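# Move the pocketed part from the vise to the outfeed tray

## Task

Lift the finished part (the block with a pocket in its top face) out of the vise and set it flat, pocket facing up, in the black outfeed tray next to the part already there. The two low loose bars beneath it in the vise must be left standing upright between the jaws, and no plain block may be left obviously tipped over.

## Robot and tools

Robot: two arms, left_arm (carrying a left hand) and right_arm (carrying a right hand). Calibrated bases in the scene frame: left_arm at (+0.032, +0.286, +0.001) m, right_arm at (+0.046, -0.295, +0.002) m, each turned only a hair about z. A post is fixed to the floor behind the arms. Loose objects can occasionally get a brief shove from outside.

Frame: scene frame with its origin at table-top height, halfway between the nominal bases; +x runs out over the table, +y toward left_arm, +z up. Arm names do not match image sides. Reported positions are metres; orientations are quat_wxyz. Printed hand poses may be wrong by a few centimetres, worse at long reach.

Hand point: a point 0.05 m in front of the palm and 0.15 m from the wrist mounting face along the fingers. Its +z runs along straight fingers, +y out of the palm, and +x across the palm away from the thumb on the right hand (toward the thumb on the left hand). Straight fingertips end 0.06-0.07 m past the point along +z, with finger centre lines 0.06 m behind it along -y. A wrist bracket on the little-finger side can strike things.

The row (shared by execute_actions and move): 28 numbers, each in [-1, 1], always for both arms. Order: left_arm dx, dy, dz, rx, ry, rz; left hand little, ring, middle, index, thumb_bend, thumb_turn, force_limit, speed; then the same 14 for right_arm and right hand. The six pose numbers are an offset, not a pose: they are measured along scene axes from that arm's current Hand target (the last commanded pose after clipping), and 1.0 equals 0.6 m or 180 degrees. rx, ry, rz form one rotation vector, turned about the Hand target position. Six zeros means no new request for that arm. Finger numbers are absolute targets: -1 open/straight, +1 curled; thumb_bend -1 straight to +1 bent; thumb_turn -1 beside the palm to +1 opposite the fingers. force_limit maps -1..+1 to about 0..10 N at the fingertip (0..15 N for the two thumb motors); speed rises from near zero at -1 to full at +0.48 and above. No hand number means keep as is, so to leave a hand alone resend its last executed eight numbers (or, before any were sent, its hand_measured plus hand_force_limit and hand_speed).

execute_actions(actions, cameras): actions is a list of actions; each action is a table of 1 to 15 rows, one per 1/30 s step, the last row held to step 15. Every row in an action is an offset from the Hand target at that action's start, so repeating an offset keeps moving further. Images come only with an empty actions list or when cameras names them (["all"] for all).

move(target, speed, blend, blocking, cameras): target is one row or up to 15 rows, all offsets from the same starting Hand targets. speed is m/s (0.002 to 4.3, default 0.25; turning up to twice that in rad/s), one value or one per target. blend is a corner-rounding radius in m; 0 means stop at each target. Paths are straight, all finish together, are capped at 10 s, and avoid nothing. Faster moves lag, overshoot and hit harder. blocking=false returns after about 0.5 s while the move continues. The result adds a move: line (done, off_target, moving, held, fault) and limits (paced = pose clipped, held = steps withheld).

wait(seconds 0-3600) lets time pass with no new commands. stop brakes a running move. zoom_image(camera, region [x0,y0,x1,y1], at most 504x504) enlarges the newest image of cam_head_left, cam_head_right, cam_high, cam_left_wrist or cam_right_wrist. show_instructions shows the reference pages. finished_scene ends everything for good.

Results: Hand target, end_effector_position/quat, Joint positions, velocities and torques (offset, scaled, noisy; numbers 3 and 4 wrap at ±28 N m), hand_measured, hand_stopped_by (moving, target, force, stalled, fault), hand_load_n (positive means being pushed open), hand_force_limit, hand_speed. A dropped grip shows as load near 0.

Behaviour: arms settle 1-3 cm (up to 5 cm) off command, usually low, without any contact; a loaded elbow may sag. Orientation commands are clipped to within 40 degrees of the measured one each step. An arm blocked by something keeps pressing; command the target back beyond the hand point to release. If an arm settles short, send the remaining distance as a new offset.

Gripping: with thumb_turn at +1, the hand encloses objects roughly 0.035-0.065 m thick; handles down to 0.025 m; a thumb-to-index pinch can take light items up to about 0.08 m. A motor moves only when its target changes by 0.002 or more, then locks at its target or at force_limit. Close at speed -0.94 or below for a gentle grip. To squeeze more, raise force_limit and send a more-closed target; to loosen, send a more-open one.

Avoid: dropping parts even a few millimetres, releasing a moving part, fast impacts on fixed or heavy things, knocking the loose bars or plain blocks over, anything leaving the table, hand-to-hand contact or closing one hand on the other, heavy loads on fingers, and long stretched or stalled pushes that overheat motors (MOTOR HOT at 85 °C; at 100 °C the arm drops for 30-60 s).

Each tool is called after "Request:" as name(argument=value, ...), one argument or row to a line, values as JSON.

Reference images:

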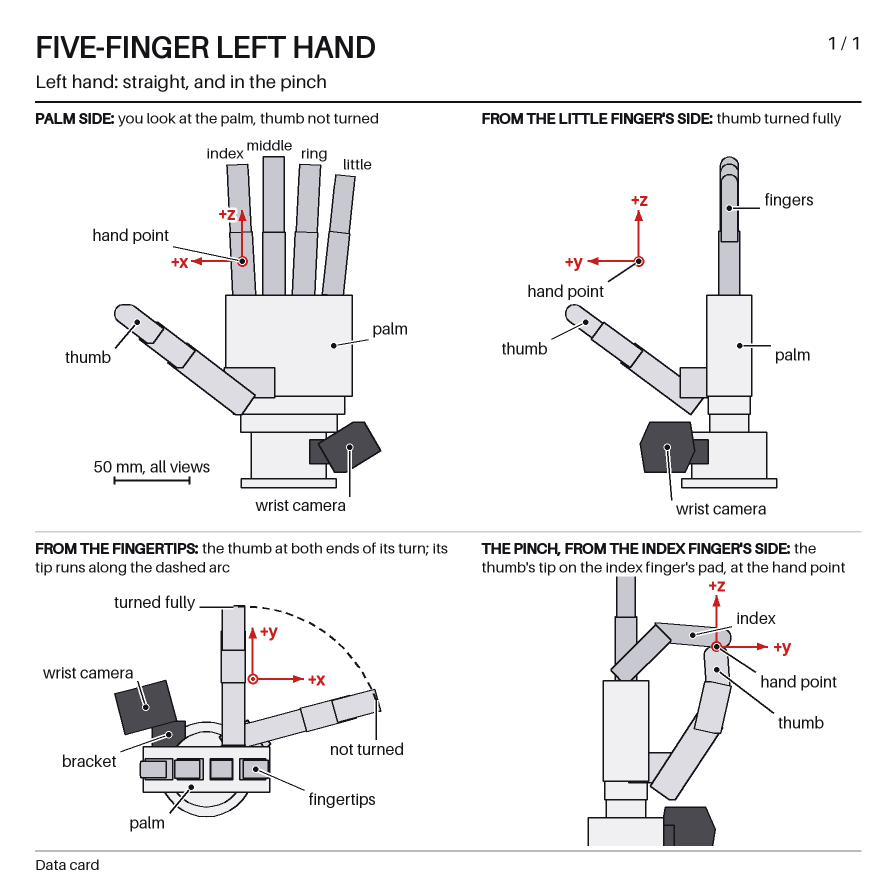

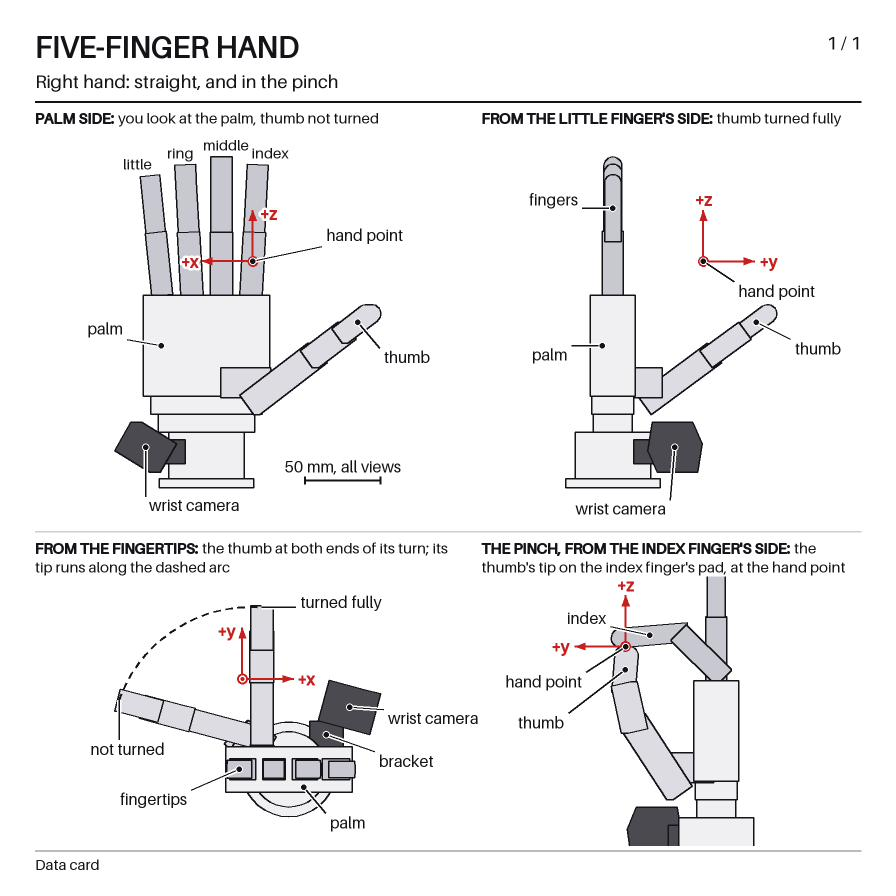

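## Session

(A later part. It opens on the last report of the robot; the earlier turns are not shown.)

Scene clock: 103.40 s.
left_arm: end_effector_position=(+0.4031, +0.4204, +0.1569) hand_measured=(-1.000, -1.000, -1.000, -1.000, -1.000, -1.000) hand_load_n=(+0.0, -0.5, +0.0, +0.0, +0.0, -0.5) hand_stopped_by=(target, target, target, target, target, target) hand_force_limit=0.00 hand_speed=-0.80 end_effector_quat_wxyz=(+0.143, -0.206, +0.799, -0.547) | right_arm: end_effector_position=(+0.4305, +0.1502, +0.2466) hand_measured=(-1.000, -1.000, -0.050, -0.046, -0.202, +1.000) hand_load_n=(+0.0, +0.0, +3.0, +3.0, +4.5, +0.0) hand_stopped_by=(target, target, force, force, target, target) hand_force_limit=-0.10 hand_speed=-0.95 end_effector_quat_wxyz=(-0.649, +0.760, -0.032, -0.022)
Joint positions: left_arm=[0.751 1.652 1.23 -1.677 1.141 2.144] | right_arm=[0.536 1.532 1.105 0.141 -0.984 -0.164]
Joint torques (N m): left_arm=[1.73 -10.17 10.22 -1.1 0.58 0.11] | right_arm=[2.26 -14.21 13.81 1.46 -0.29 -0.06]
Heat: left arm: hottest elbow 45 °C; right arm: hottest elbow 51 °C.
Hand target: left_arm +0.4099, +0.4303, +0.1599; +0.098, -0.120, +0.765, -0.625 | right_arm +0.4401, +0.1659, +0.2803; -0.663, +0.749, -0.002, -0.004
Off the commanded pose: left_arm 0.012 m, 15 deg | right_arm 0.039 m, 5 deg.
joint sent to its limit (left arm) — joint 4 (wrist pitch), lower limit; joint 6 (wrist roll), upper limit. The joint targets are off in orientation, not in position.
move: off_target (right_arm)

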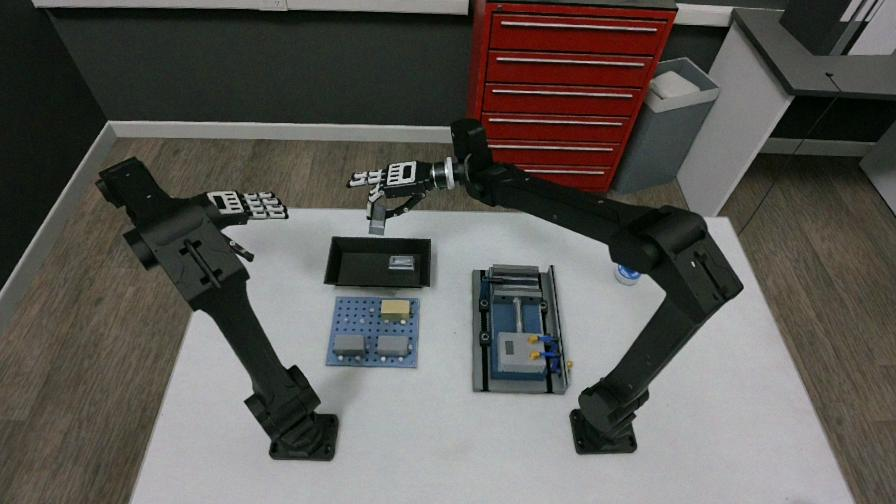

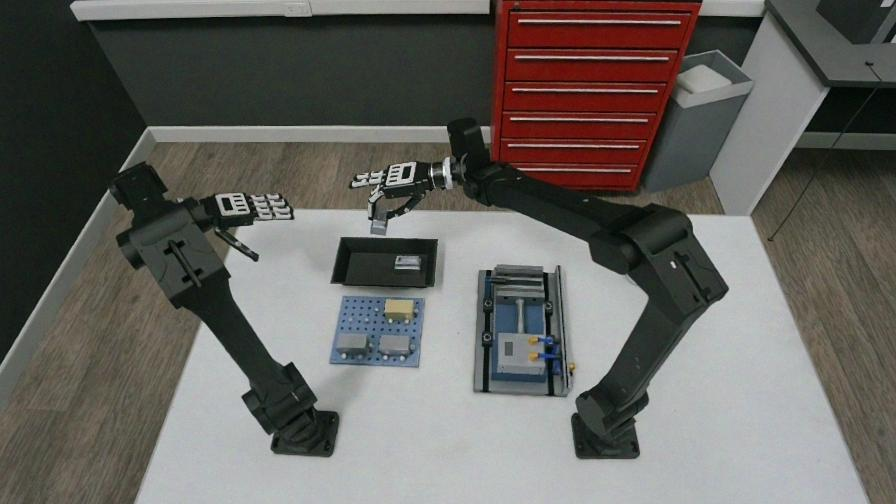

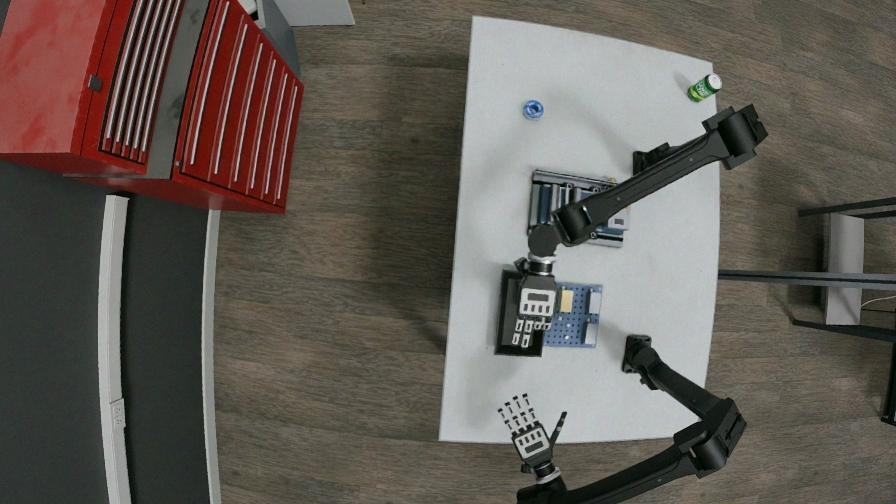

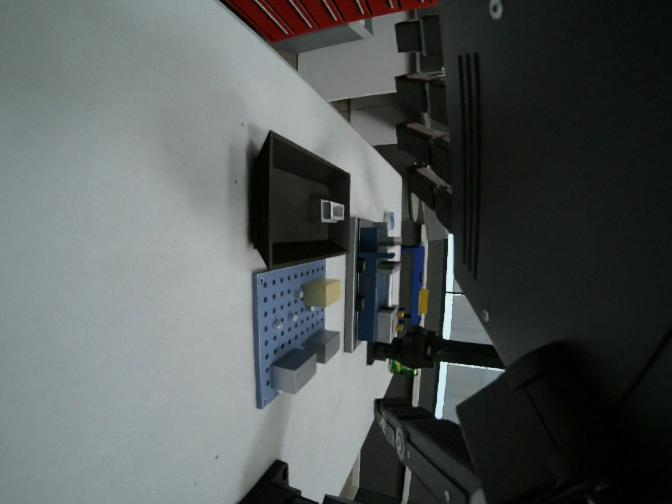

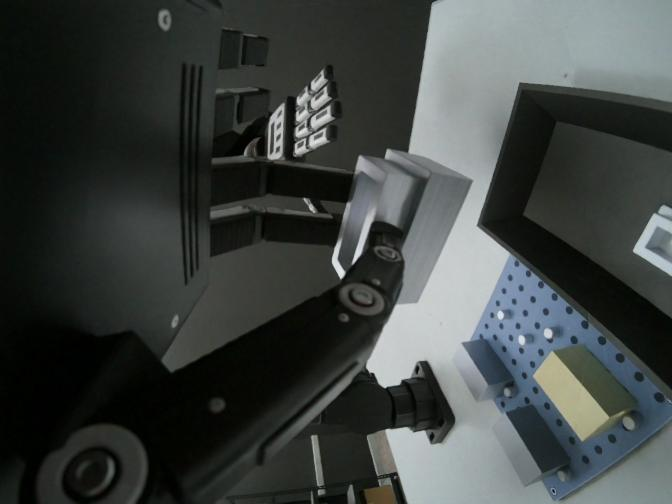

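Request:
move(
  target=[0,0,0,0,0,0,-1,-1,-1,-1,-1,-1,0,-0.8, 0.016,0.098,-0.195,0.0139,-0.0239,0,-1,-1,0.2,0.2,-0.2,1,-0.1,-0.95],
  speed=0.1,
  cameras=["all"],
)

Request:
zoom_image(
  camera="cam_left_wrist",
  region=[240, 110, 440, 310],
)

Request:
zoom_image(
  camera="cam_right_wrist",
  region=[300, 100, 640, 440],
)

Request:
zoom_image(
  camera="cam_head_left",
  region=[310, 200, 450, 320],
)

Scene clock: 106.70 s.
left_arm: end_effector_position=(+0.4031, +0.4204, +0.1569) hand_measured=(-1.000, -1.000, -1.000, -1.000, -1.000, -1.000) hand_load_n=(+0.0, +0.0, +0.0, +0.0, +0.0, -0.5) hand_stopped_by=(target, target, target, target, target, target) hand_force_limit=0.00 hand_speed=-0.80 end_effector_quat_wxyz=(+0.143, -0.206, +0.799, -0.547) | right_arm: end_effector_position=(+0.4515, +0.2164, +0.1510) hand_measured=(-1.000, -1.000, -0.050, -0.046, -0.202, +1.000) hand_load_n=(+0.0, +0.0, +3.0, +3.5, +5.0, +0.0) hand_stopped_by=(target, target, force, force, target, target) hand_force_limit=-0.10 hand_speed=-0.95 end_effector_quat_wxyz=(-0.671, +0.742, +0.008, +0.016)
Joint positions: left_arm=[0.751 1.652 1.23 -1.677 1.141 2.144] | right_arm=[0.62 1.794 1.105 0.525 -0.907 -0.165]
Joint torques (N m): left_arm=[1.61 -10.23 10.19 -1.1 0.58 0.12] | right_arm=[2.49 -17.55 8.36 2.41 0.05 0.04]
Heat: left arm: hottest elbow 45 °C; right arm: hottest elbow 52 °C.
Hand target: left_arm +0.4099, +0.4303, +0.1599; +0.098, -0.120, +0.765, -0.625 | right_arm +0.4496, +0.2247, +0.1633; -0.679, +0.734, +0.023, +0.024
Off the commanded pose: left_arm 0.012 m, 15 deg | right_arm 0.015 m, 2 deg.
joint sent to its limit (left arm) — joint 4 (wrist pitch), lower limit; joint 6 (wrist roll), upper limit. The joint targets are off in orientation, not in position.
move: off_target (right_arm)

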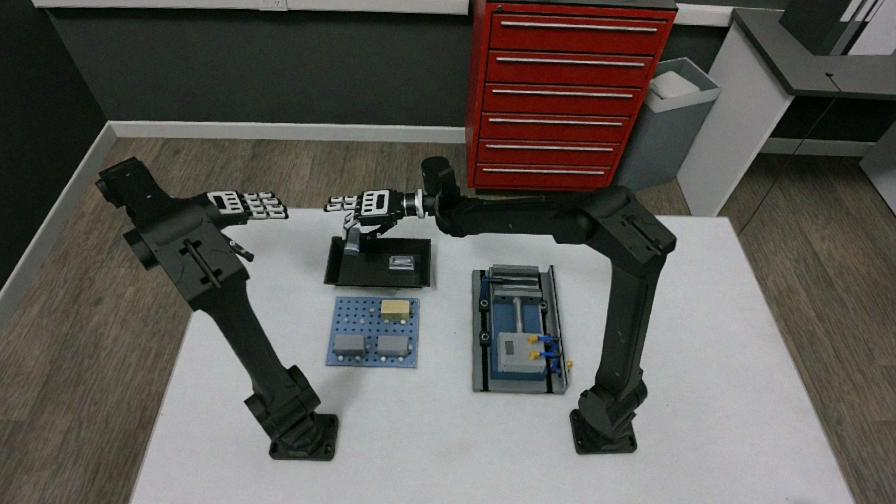

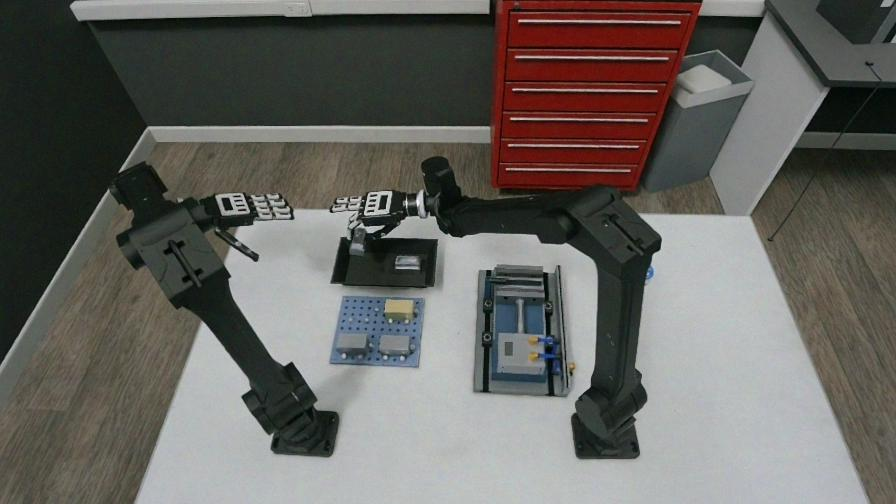

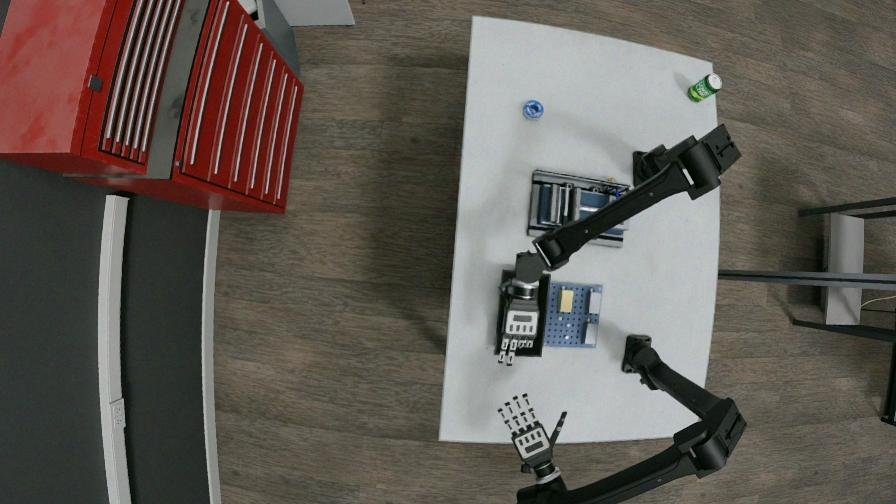

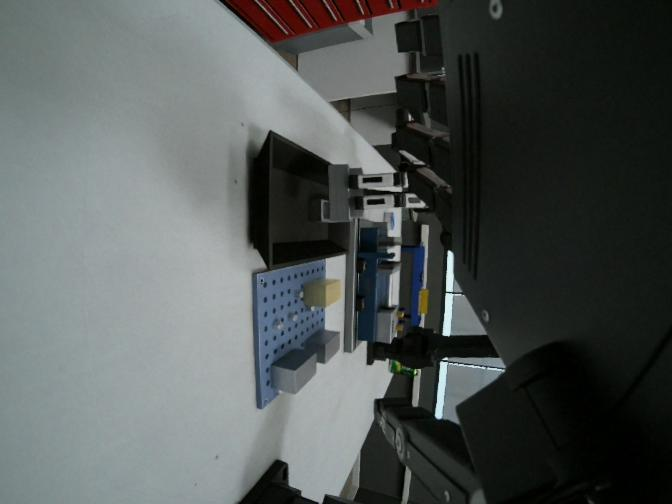

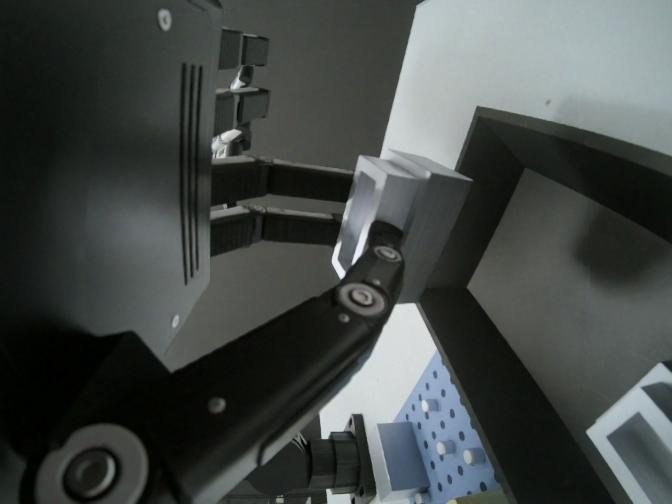

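Scaled by 2.520 from the camera's image (finer frame: 960x720).

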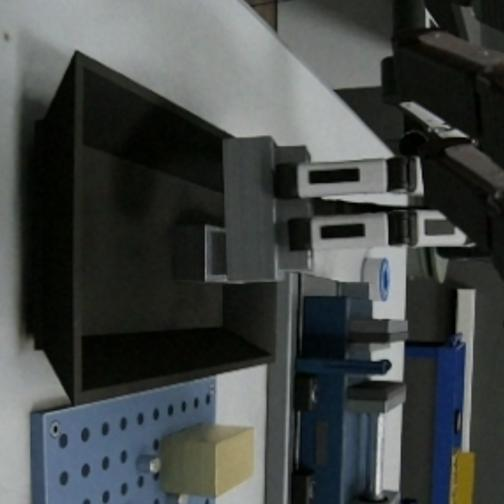

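Scaled by 1.482 from the camera's image (finer frame: 960x720).

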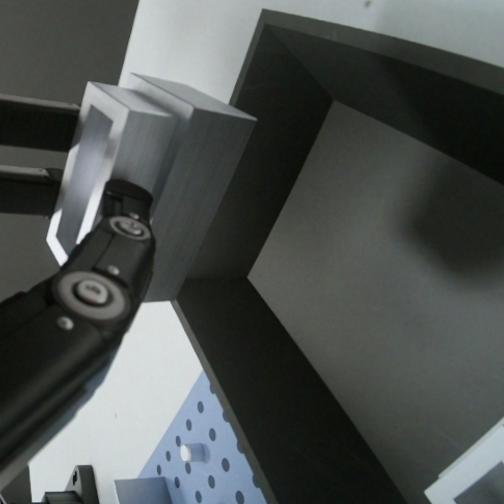

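Scaled by 3.600 from the camera's image (finer frame: 1280x720).

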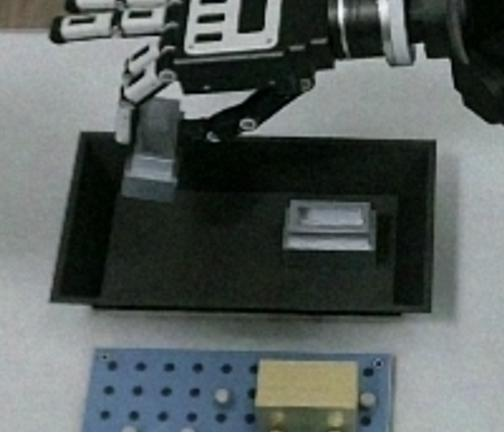

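Request:
move(
  target=[0,0,0,0,0,0,-1,-1,-1,-1,-1,-1,0,-0.8, -0.025,-0.0123,-0.095,0,0.011,0,-1,-1,0.2,0.2,-0.2,1,-0.1,-0.95],
  speed=0.07,
  cameras=["all"],
)

Request:
zoom_image(
  camera="cam_left_wrist",
  region=[240, 110, 440, 310],
)

Request:
zoom_image(
  camera="cam_right_wrist",
  region=[300, 100, 640, 440],
)

Request:
zoom_image(
  camera="cam_head_left",
  region=[310, 200, 450, 320],
)

Scene clock: 109.57 s.
left_arm: end_effector_position=(+0.4031, +0.4204, +0.1569) hand_measured=(-1.000, -1.000, -1.000, -1.000, -1.000, -1.000) hand_load_n=(+0.0, +0.0, +0.0, +0.0, +0.0, -0.5) hand_stopped_by=(target, target, target, target, target, target) hand_force_limit=0.00 hand_speed=-0.80 end_effector_quat_wxyz=(+0.143, -0.206, +0.799, -0.547) | right_arm: end_effector_position=(+0.4423, +0.2114, +0.1031) hand_measured=(-1.000, -1.000, -0.050, -0.046, -0.202, +1.000) hand_load_n=(+0.0, +0.0, +3.0, +3.5, +5.0, +0.0) hand_stopped_by=(target, target, force, force, target, target) hand_force_limit=-0.10 hand_speed=-0.95 end_effector_quat_wxyz=(-0.675, +0.738, +0.009, +0.016)
Joint positions: left_arm=[0.751 1.652 1.23 -1.677 1.141 2.144] | right_arm=[0.622 1.869 1.038 0.686 -0.907 -0.15]
Joint torques (N m): left_arm=[1.67 -10.11 10.21 -1.14 0.58 0.11] | right_arm=[2.37 -16.97 6.34 2.17 0.08 0.17]
Heat: left arm: hottest elbow 45 °C; right arm: hottest elbow 52 °C.
Hand target: left_arm +0.4099, +0.4303, +0.1599; +0.098, -0.120, +0.765, -0.625 | right_arm +0.4347, +0.2173, +0.1063; -0.679, +0.734, +0.011, +0.012
Off the commanded pose: left_arm 0.012 m, 15 deg | right_arm 0.010 m, 1 deg.
joint sent to its limit (left arm) — joint 4 (wrist pitch), lower limit; joint 6 (wrist roll), upper limit. The joint targets are off in orientation, not in position.
move: done

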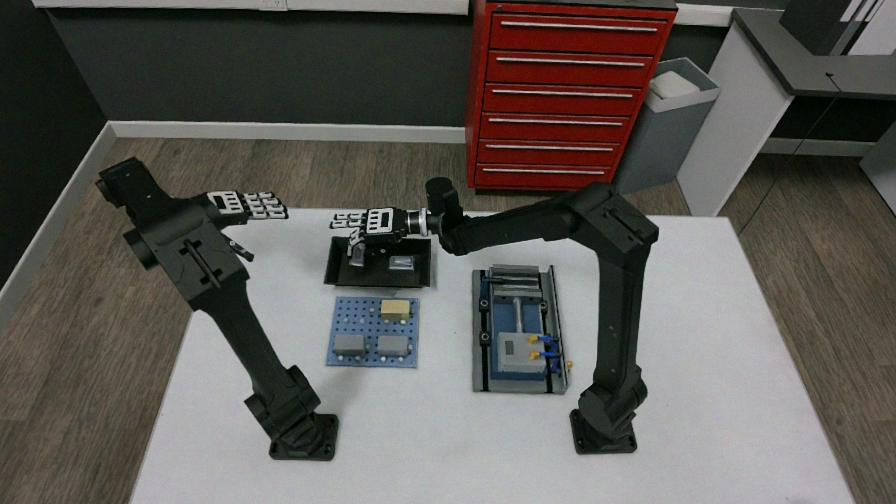

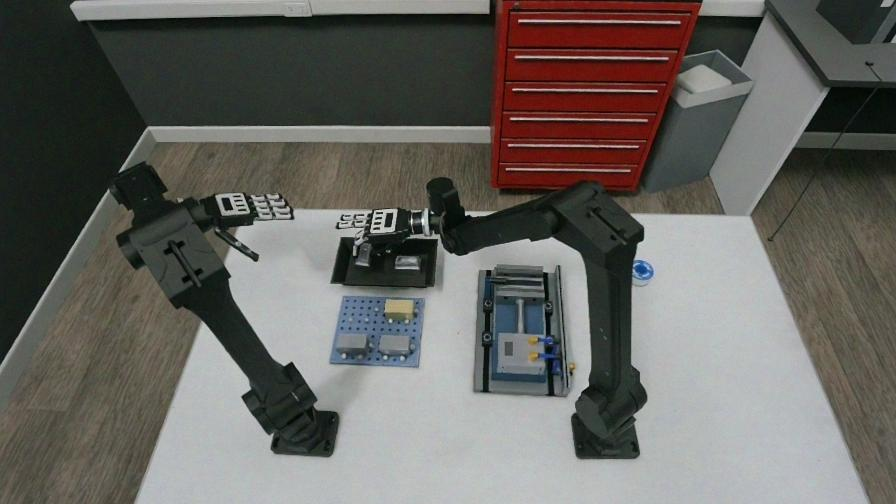

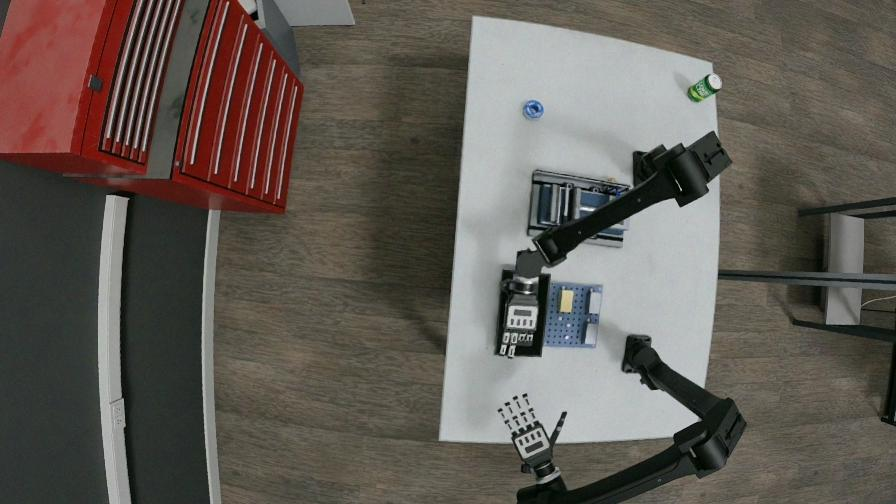

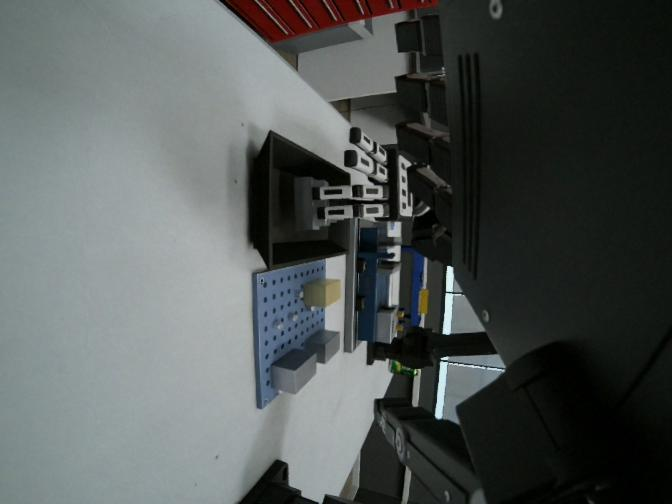

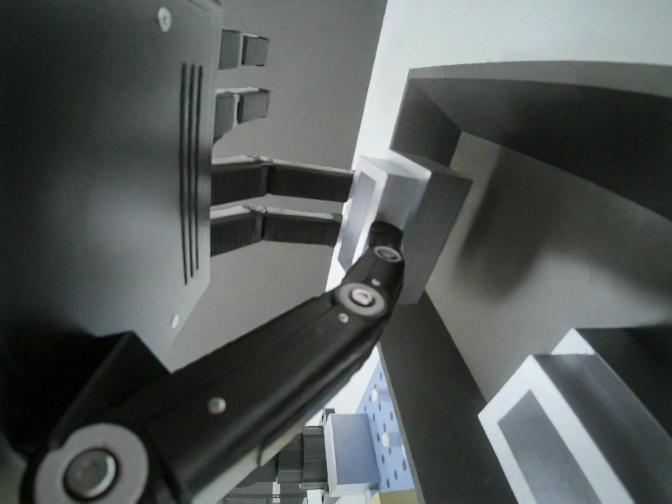

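Scaled by 2.520 from the camera's image (finer frame: 960x720).

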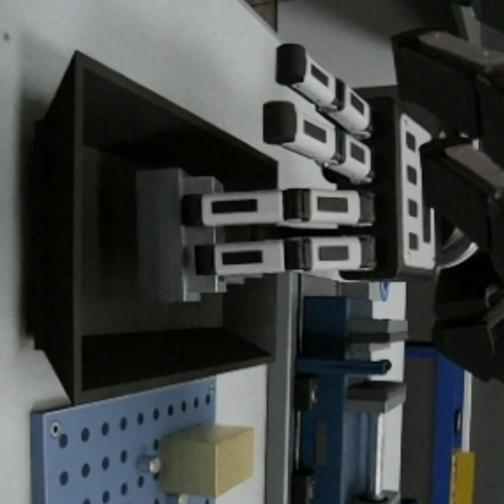

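Scaled by 1.482 from the camera's image (finer frame: 960x720).

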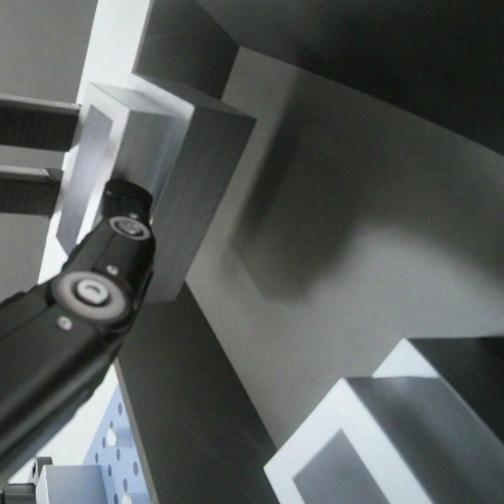

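Scaled by 3.600 from the camera's image (finer frame: 1280x720).

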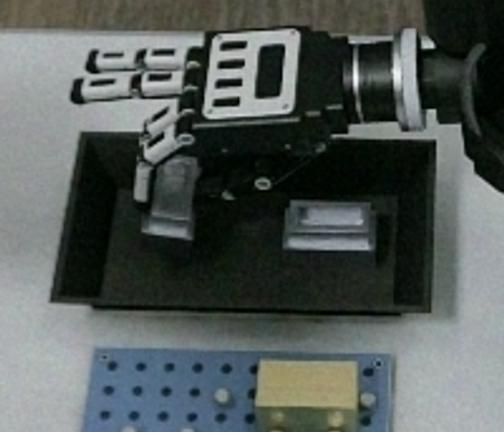

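Request:
zoom_image(
  camera="cam_left_wrist",
  region=[245, 125, 365, 275],
)

Request:
zoom_image(
  camera="cam_head_left",
  region=[320, 225, 430, 295],
)

Request:
zoom_image(
  camera="cam_high",
  region=[490, 260, 560, 365],
)

Scaled by 3.360 from the camera's image (finer frame: 960x720).

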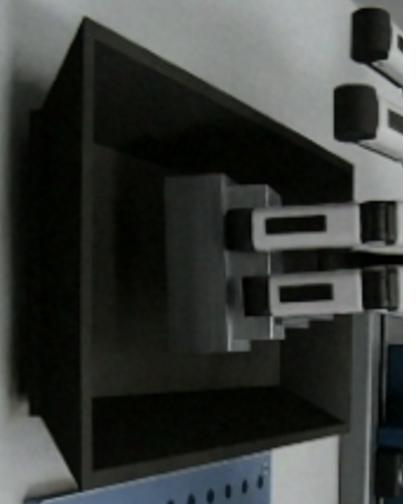

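Scaled by 4.582 from the camera's image (finer frame: 1280x720).

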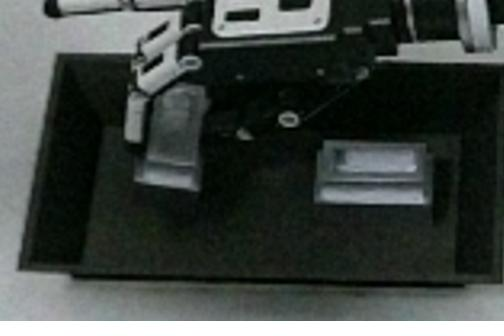

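Scaled by 4.800 from the camera's image (finer frame: 1280x720).

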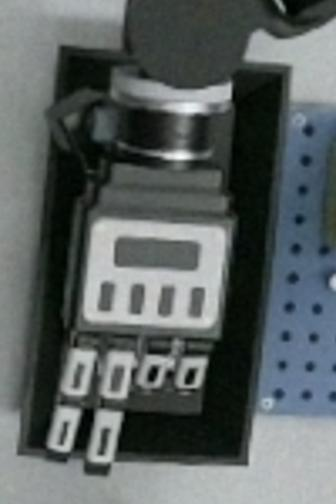

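Request:
zoom_image(
  camera="cam_right_wrist",
  region=[300, 100, 460, 260],
)

Scaled by 3.150 from the camera's image (finer frame: 960x720).

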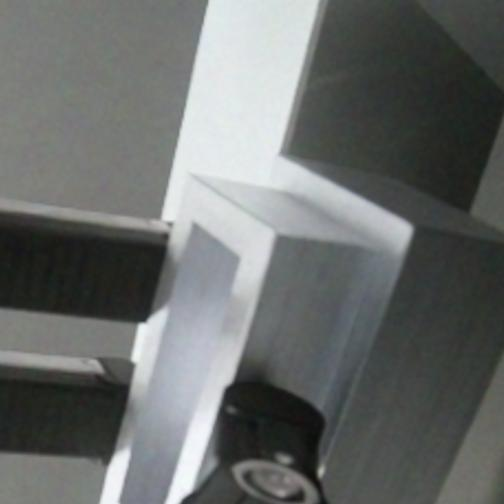

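Request:
move(
  target=[0,0,0,0,0,0,-1,-1,-1,-1,-1,-1,0,-0.8, -0.007,0,-0.017,-0.033,-0.006,0,-1,-1,0.2,0.2,-0.2,1,-0.1,-0.95],
  speed=0.05,
  cameras=["cam_left_wrist","cam_head_left","cam_right_wrist"],
)

Request:
zoom_image(
  camera="cam_left_wrist",
  region=[245, 125, 365, 275],
)

Request:
zoom_image(
  camera="cam_head_left",
  region=[320, 225, 430, 295],
)

Request:
zoom_image(
  camera="cam_right_wrist",
  region=[300, 100, 500, 300],
)

Scene clock: 123.90 s.
left_arm: end_effector_position=(+0.4031, +0.4204, +0.1569) hand_measured=(-1.000, -1.000, -1.000, -1.000, -1.000, -1.000) hand_load_n=(+0.0, +0.0, +0.0, +0.0, +0.0, -0.5) hand_stopped_by=(target, target, target, target, target, target) hand_force_limit=0.00 hand_speed=-0.80 end_effector_quat_wxyz=(+0.143, -0.206, +0.799, -0.547) | right_arm: end_effector_position=(+0.4317, +0.2079, +0.0812) hand_measured=(-1.000, -1.000, -0.050, -0.046, -0.202, +1.000) hand_load_n=(+0.0, +0.0, +4.0, +3.5, +4.5, +0.0) hand_stopped_by=(target, target, force, force, target, target) hand_force_limit=-0.10 hand_speed=-0.95 end_effector_quat_wxyz=(-0.634, +0.773, +0.002, +0.010)
Joint positions: left_arm=[0.751 1.652 1.23 -1.677 1.141 2.144] | right_arm=[0.642 1.848 1.038 0.503 -0.868 -0.256]
Joint torques (N m): left_arm=[1.61 -10.11 10.24 -1.14 0.58 0.11] | right_arm=[2.55 -18.08 8.01 1.39 0 -0.06]
Heat: left arm: hottest elbow 46 °C; right arm: hottest elbow 50 °C.
Hand target: left_arm +0.4099, +0.4303, +0.1599; +0.098, -0.120, +0.765, -0.625 | right_arm +0.4306, +0.2172, +0.0961; -0.640, +0.768, +0.018, +0.018
Off the commanded pose: left_arm 0.012 m, 15 deg | right_arm 0.018 m, 2 deg.
joint sent to its limit (left arm) — joint 4 (wrist pitch), lower limit; joint 6 (wrist roll), upper limit. The joint targets are off in orientation, not in position.
move: off_target (right_arm)
Images, in order (width x height): cam_head_left 896x504, cam_left_wrist 672x504, cam_right_wrist 672x504.

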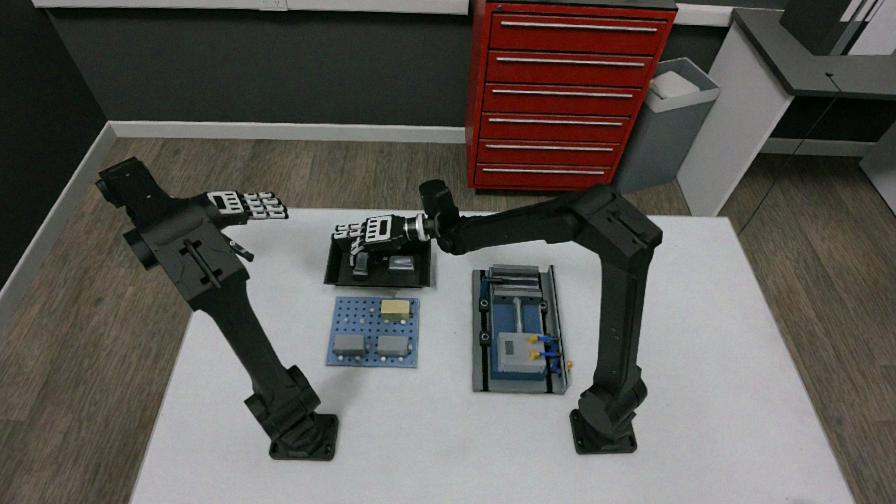

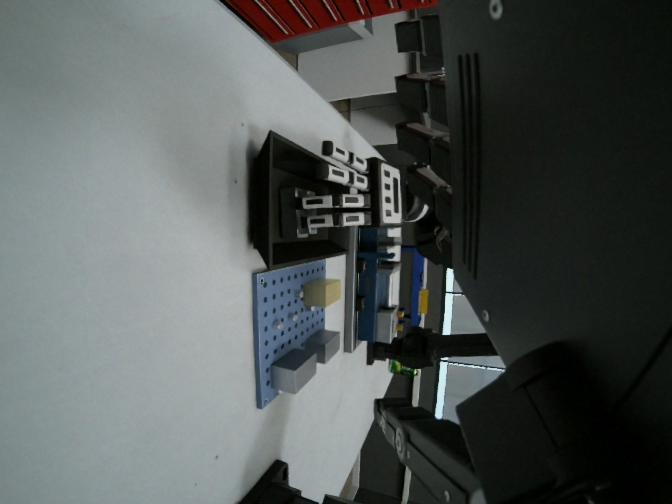

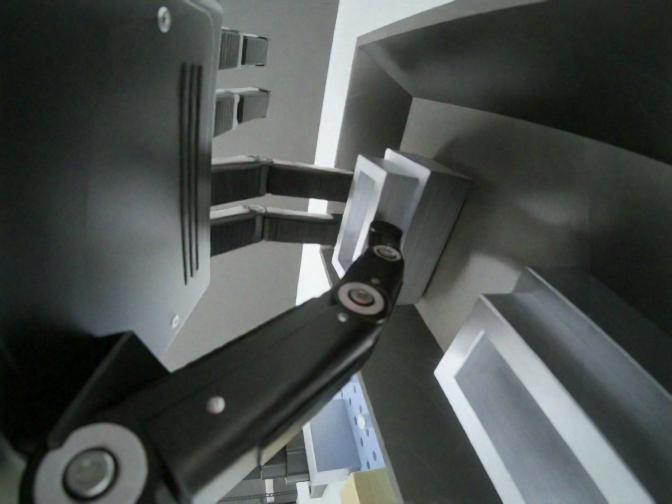

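Scaled by 3.360 from the camera's image (finer frame: 960x720).

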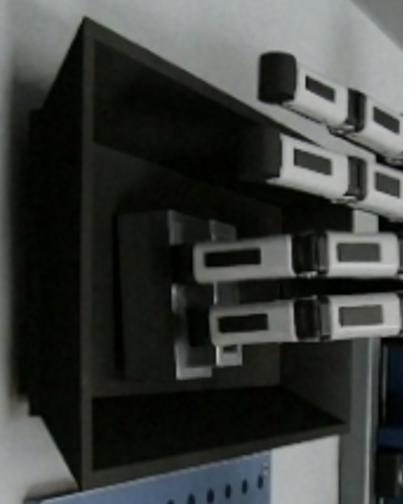

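Scaled by 4.582 from the camera's image (finer frame: 1280x720).

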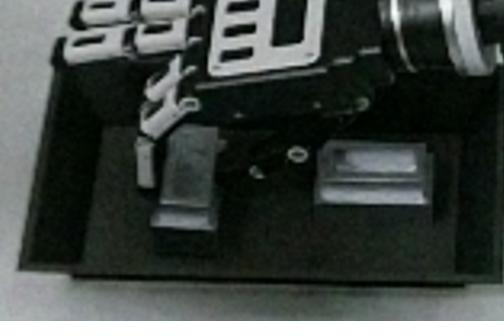

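Scaled by 2.520 from the camera's image (finer frame: 960x720).

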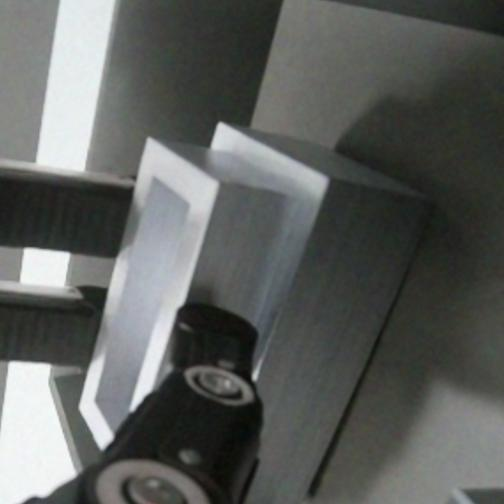

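Request:
move(
  target=[0,0,0,0,0,0,-1,-1,-1,-1,-1,-1,0,-0.8, 0,0,0.007,0,-0.0145,0,-1,-1,0.2,0.2,-0.2,1,-0.1,-0.95],
  speed=0.05,
  cameras=["cam_left_wrist","cam_head_left","cam_right_wrist"],
)

Request:
zoom_image(
  camera="cam_left_wrist",
  region=[265, 165, 335, 245],
)

Request:
zoom_image(
  camera="cam_head_left",
  region=[335, 240, 405, 290],
)

Request:
zoom_image(
  camera="cam_right_wrist",
  region=[320, 130, 500, 310],
)

Scene clock: 126.57 s.
left_arm: end_effector_position=(+0.4031, +0.4204, +0.1569) hand_measured=(-1.000, -1.000, -1.000, -1.000, -1.000, -1.000) hand_load_n=(+0.0, +0.0, -0.5, +0.0, +0.0, -0.5) hand_stopped_by=(target, target, target, target, target, target) hand_force_limit=0.00 hand_speed=-0.80 end_effector_quat_wxyz=(+0.143, -0.206, +0.799, -0.547) | right_arm: end_effector_position=(+0.4337, +0.2092, +0.0836) hand_measured=(-1.000, -1.000, -0.050, -0.046, -0.202, +1.000) hand_load_n=(+0.0, +0.0, +3.0, +3.5, +5.0, +0.0) hand_stopped_by=(target, target, force, force, target, target) hand_force_limit=-0.10 hand_speed=-0.95 end_effector_quat_wxyz=(-0.633, +0.774, +0.015, +0.026)
Joint positions: left_arm=[0.751 1.652 1.23 -1.677 1.141 2.144] | right_arm=[0.647 1.839 1.038 0.495 -0.855 -0.295]
Joint torques (N m): left_arm=[1.61 -10.11 10.19 -1.16 0.59 0.11] | right_arm=[2.49 -18.43 7.53 1.47 -0.05 -0.08]
Heat: left arm: hottest elbow 47 °C; right arm: hottest elbow 50 °C.
Hand target: left_arm +0.4099, +0.4303, +0.1599; +0.098, -0.120, +0.765, -0.625 | right_arm +0.4305, +0.2173, +0.1004; -0.640, +0.767, +0.033, +0.035
Off the commanded pose: left_arm 0.012 m, 15 deg | right_arm 0.019 m, 2 deg.
joint sent to its limit (left arm) — joint 4 (wrist pitch), lower limit; joint 6 (wrist roll), upper limit. The joint targets are off in orientation, not in position.
move: off_target (right_arm)
Images, in order (width x height): cam_head_left 896x504, cam_left_wrist 672x504, cam_right_wrist 672x504.

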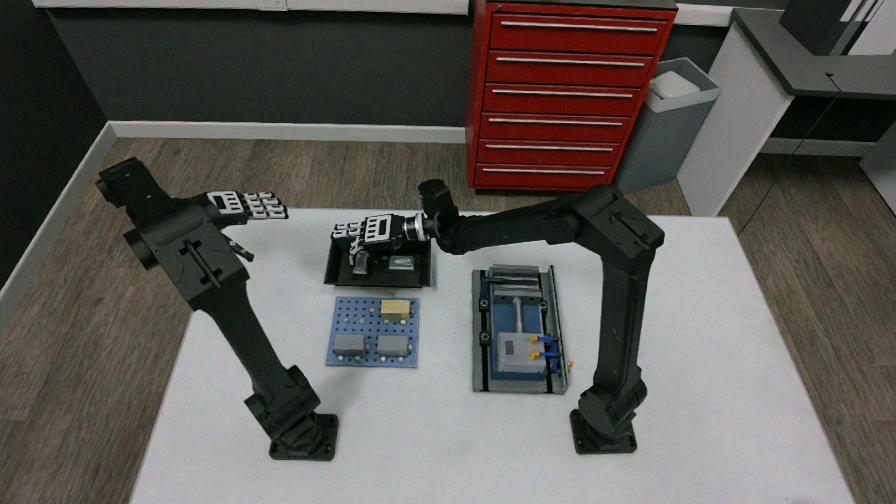

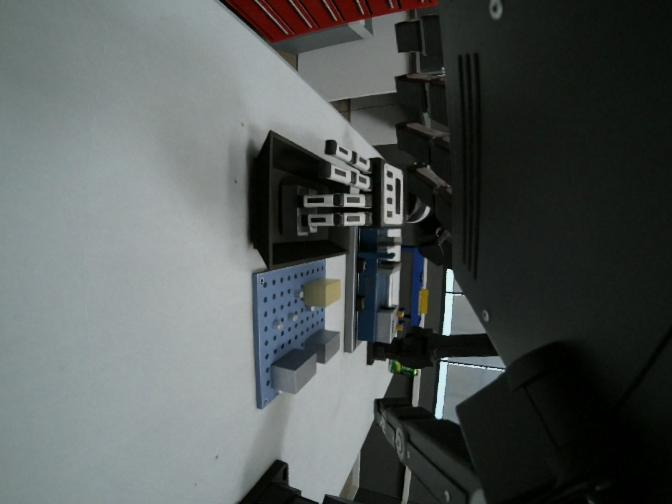

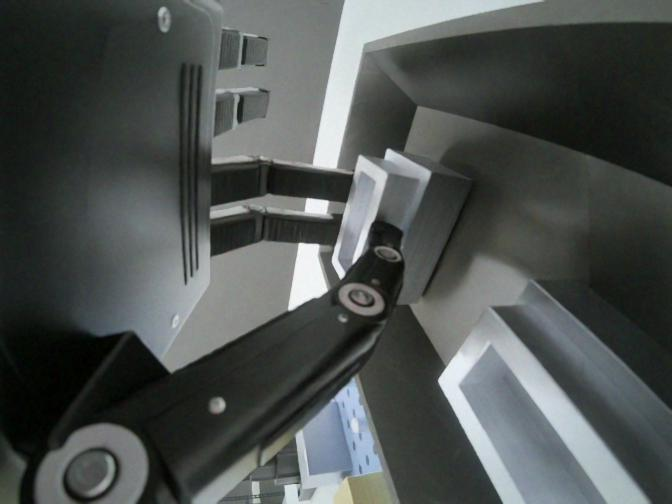

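Scaled by 6.300 from the camera's image (finer frame: 960x720).

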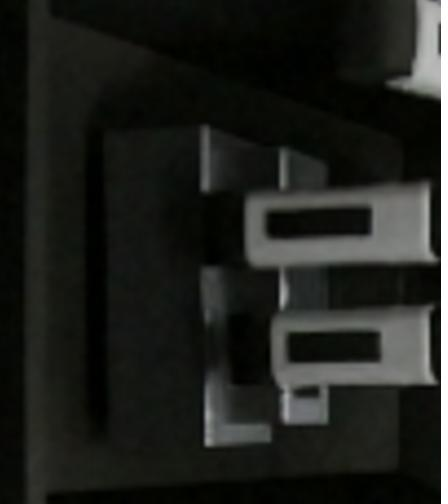

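Scaled by 7.200 from the camera's image (finer frame: 1280x720).

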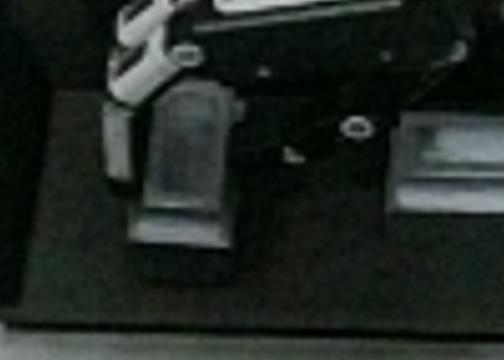

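Scaled by 2.800 from the camera's image (finer frame: 960x720).

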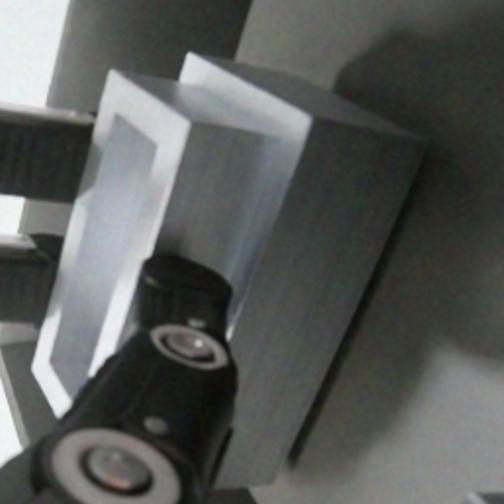

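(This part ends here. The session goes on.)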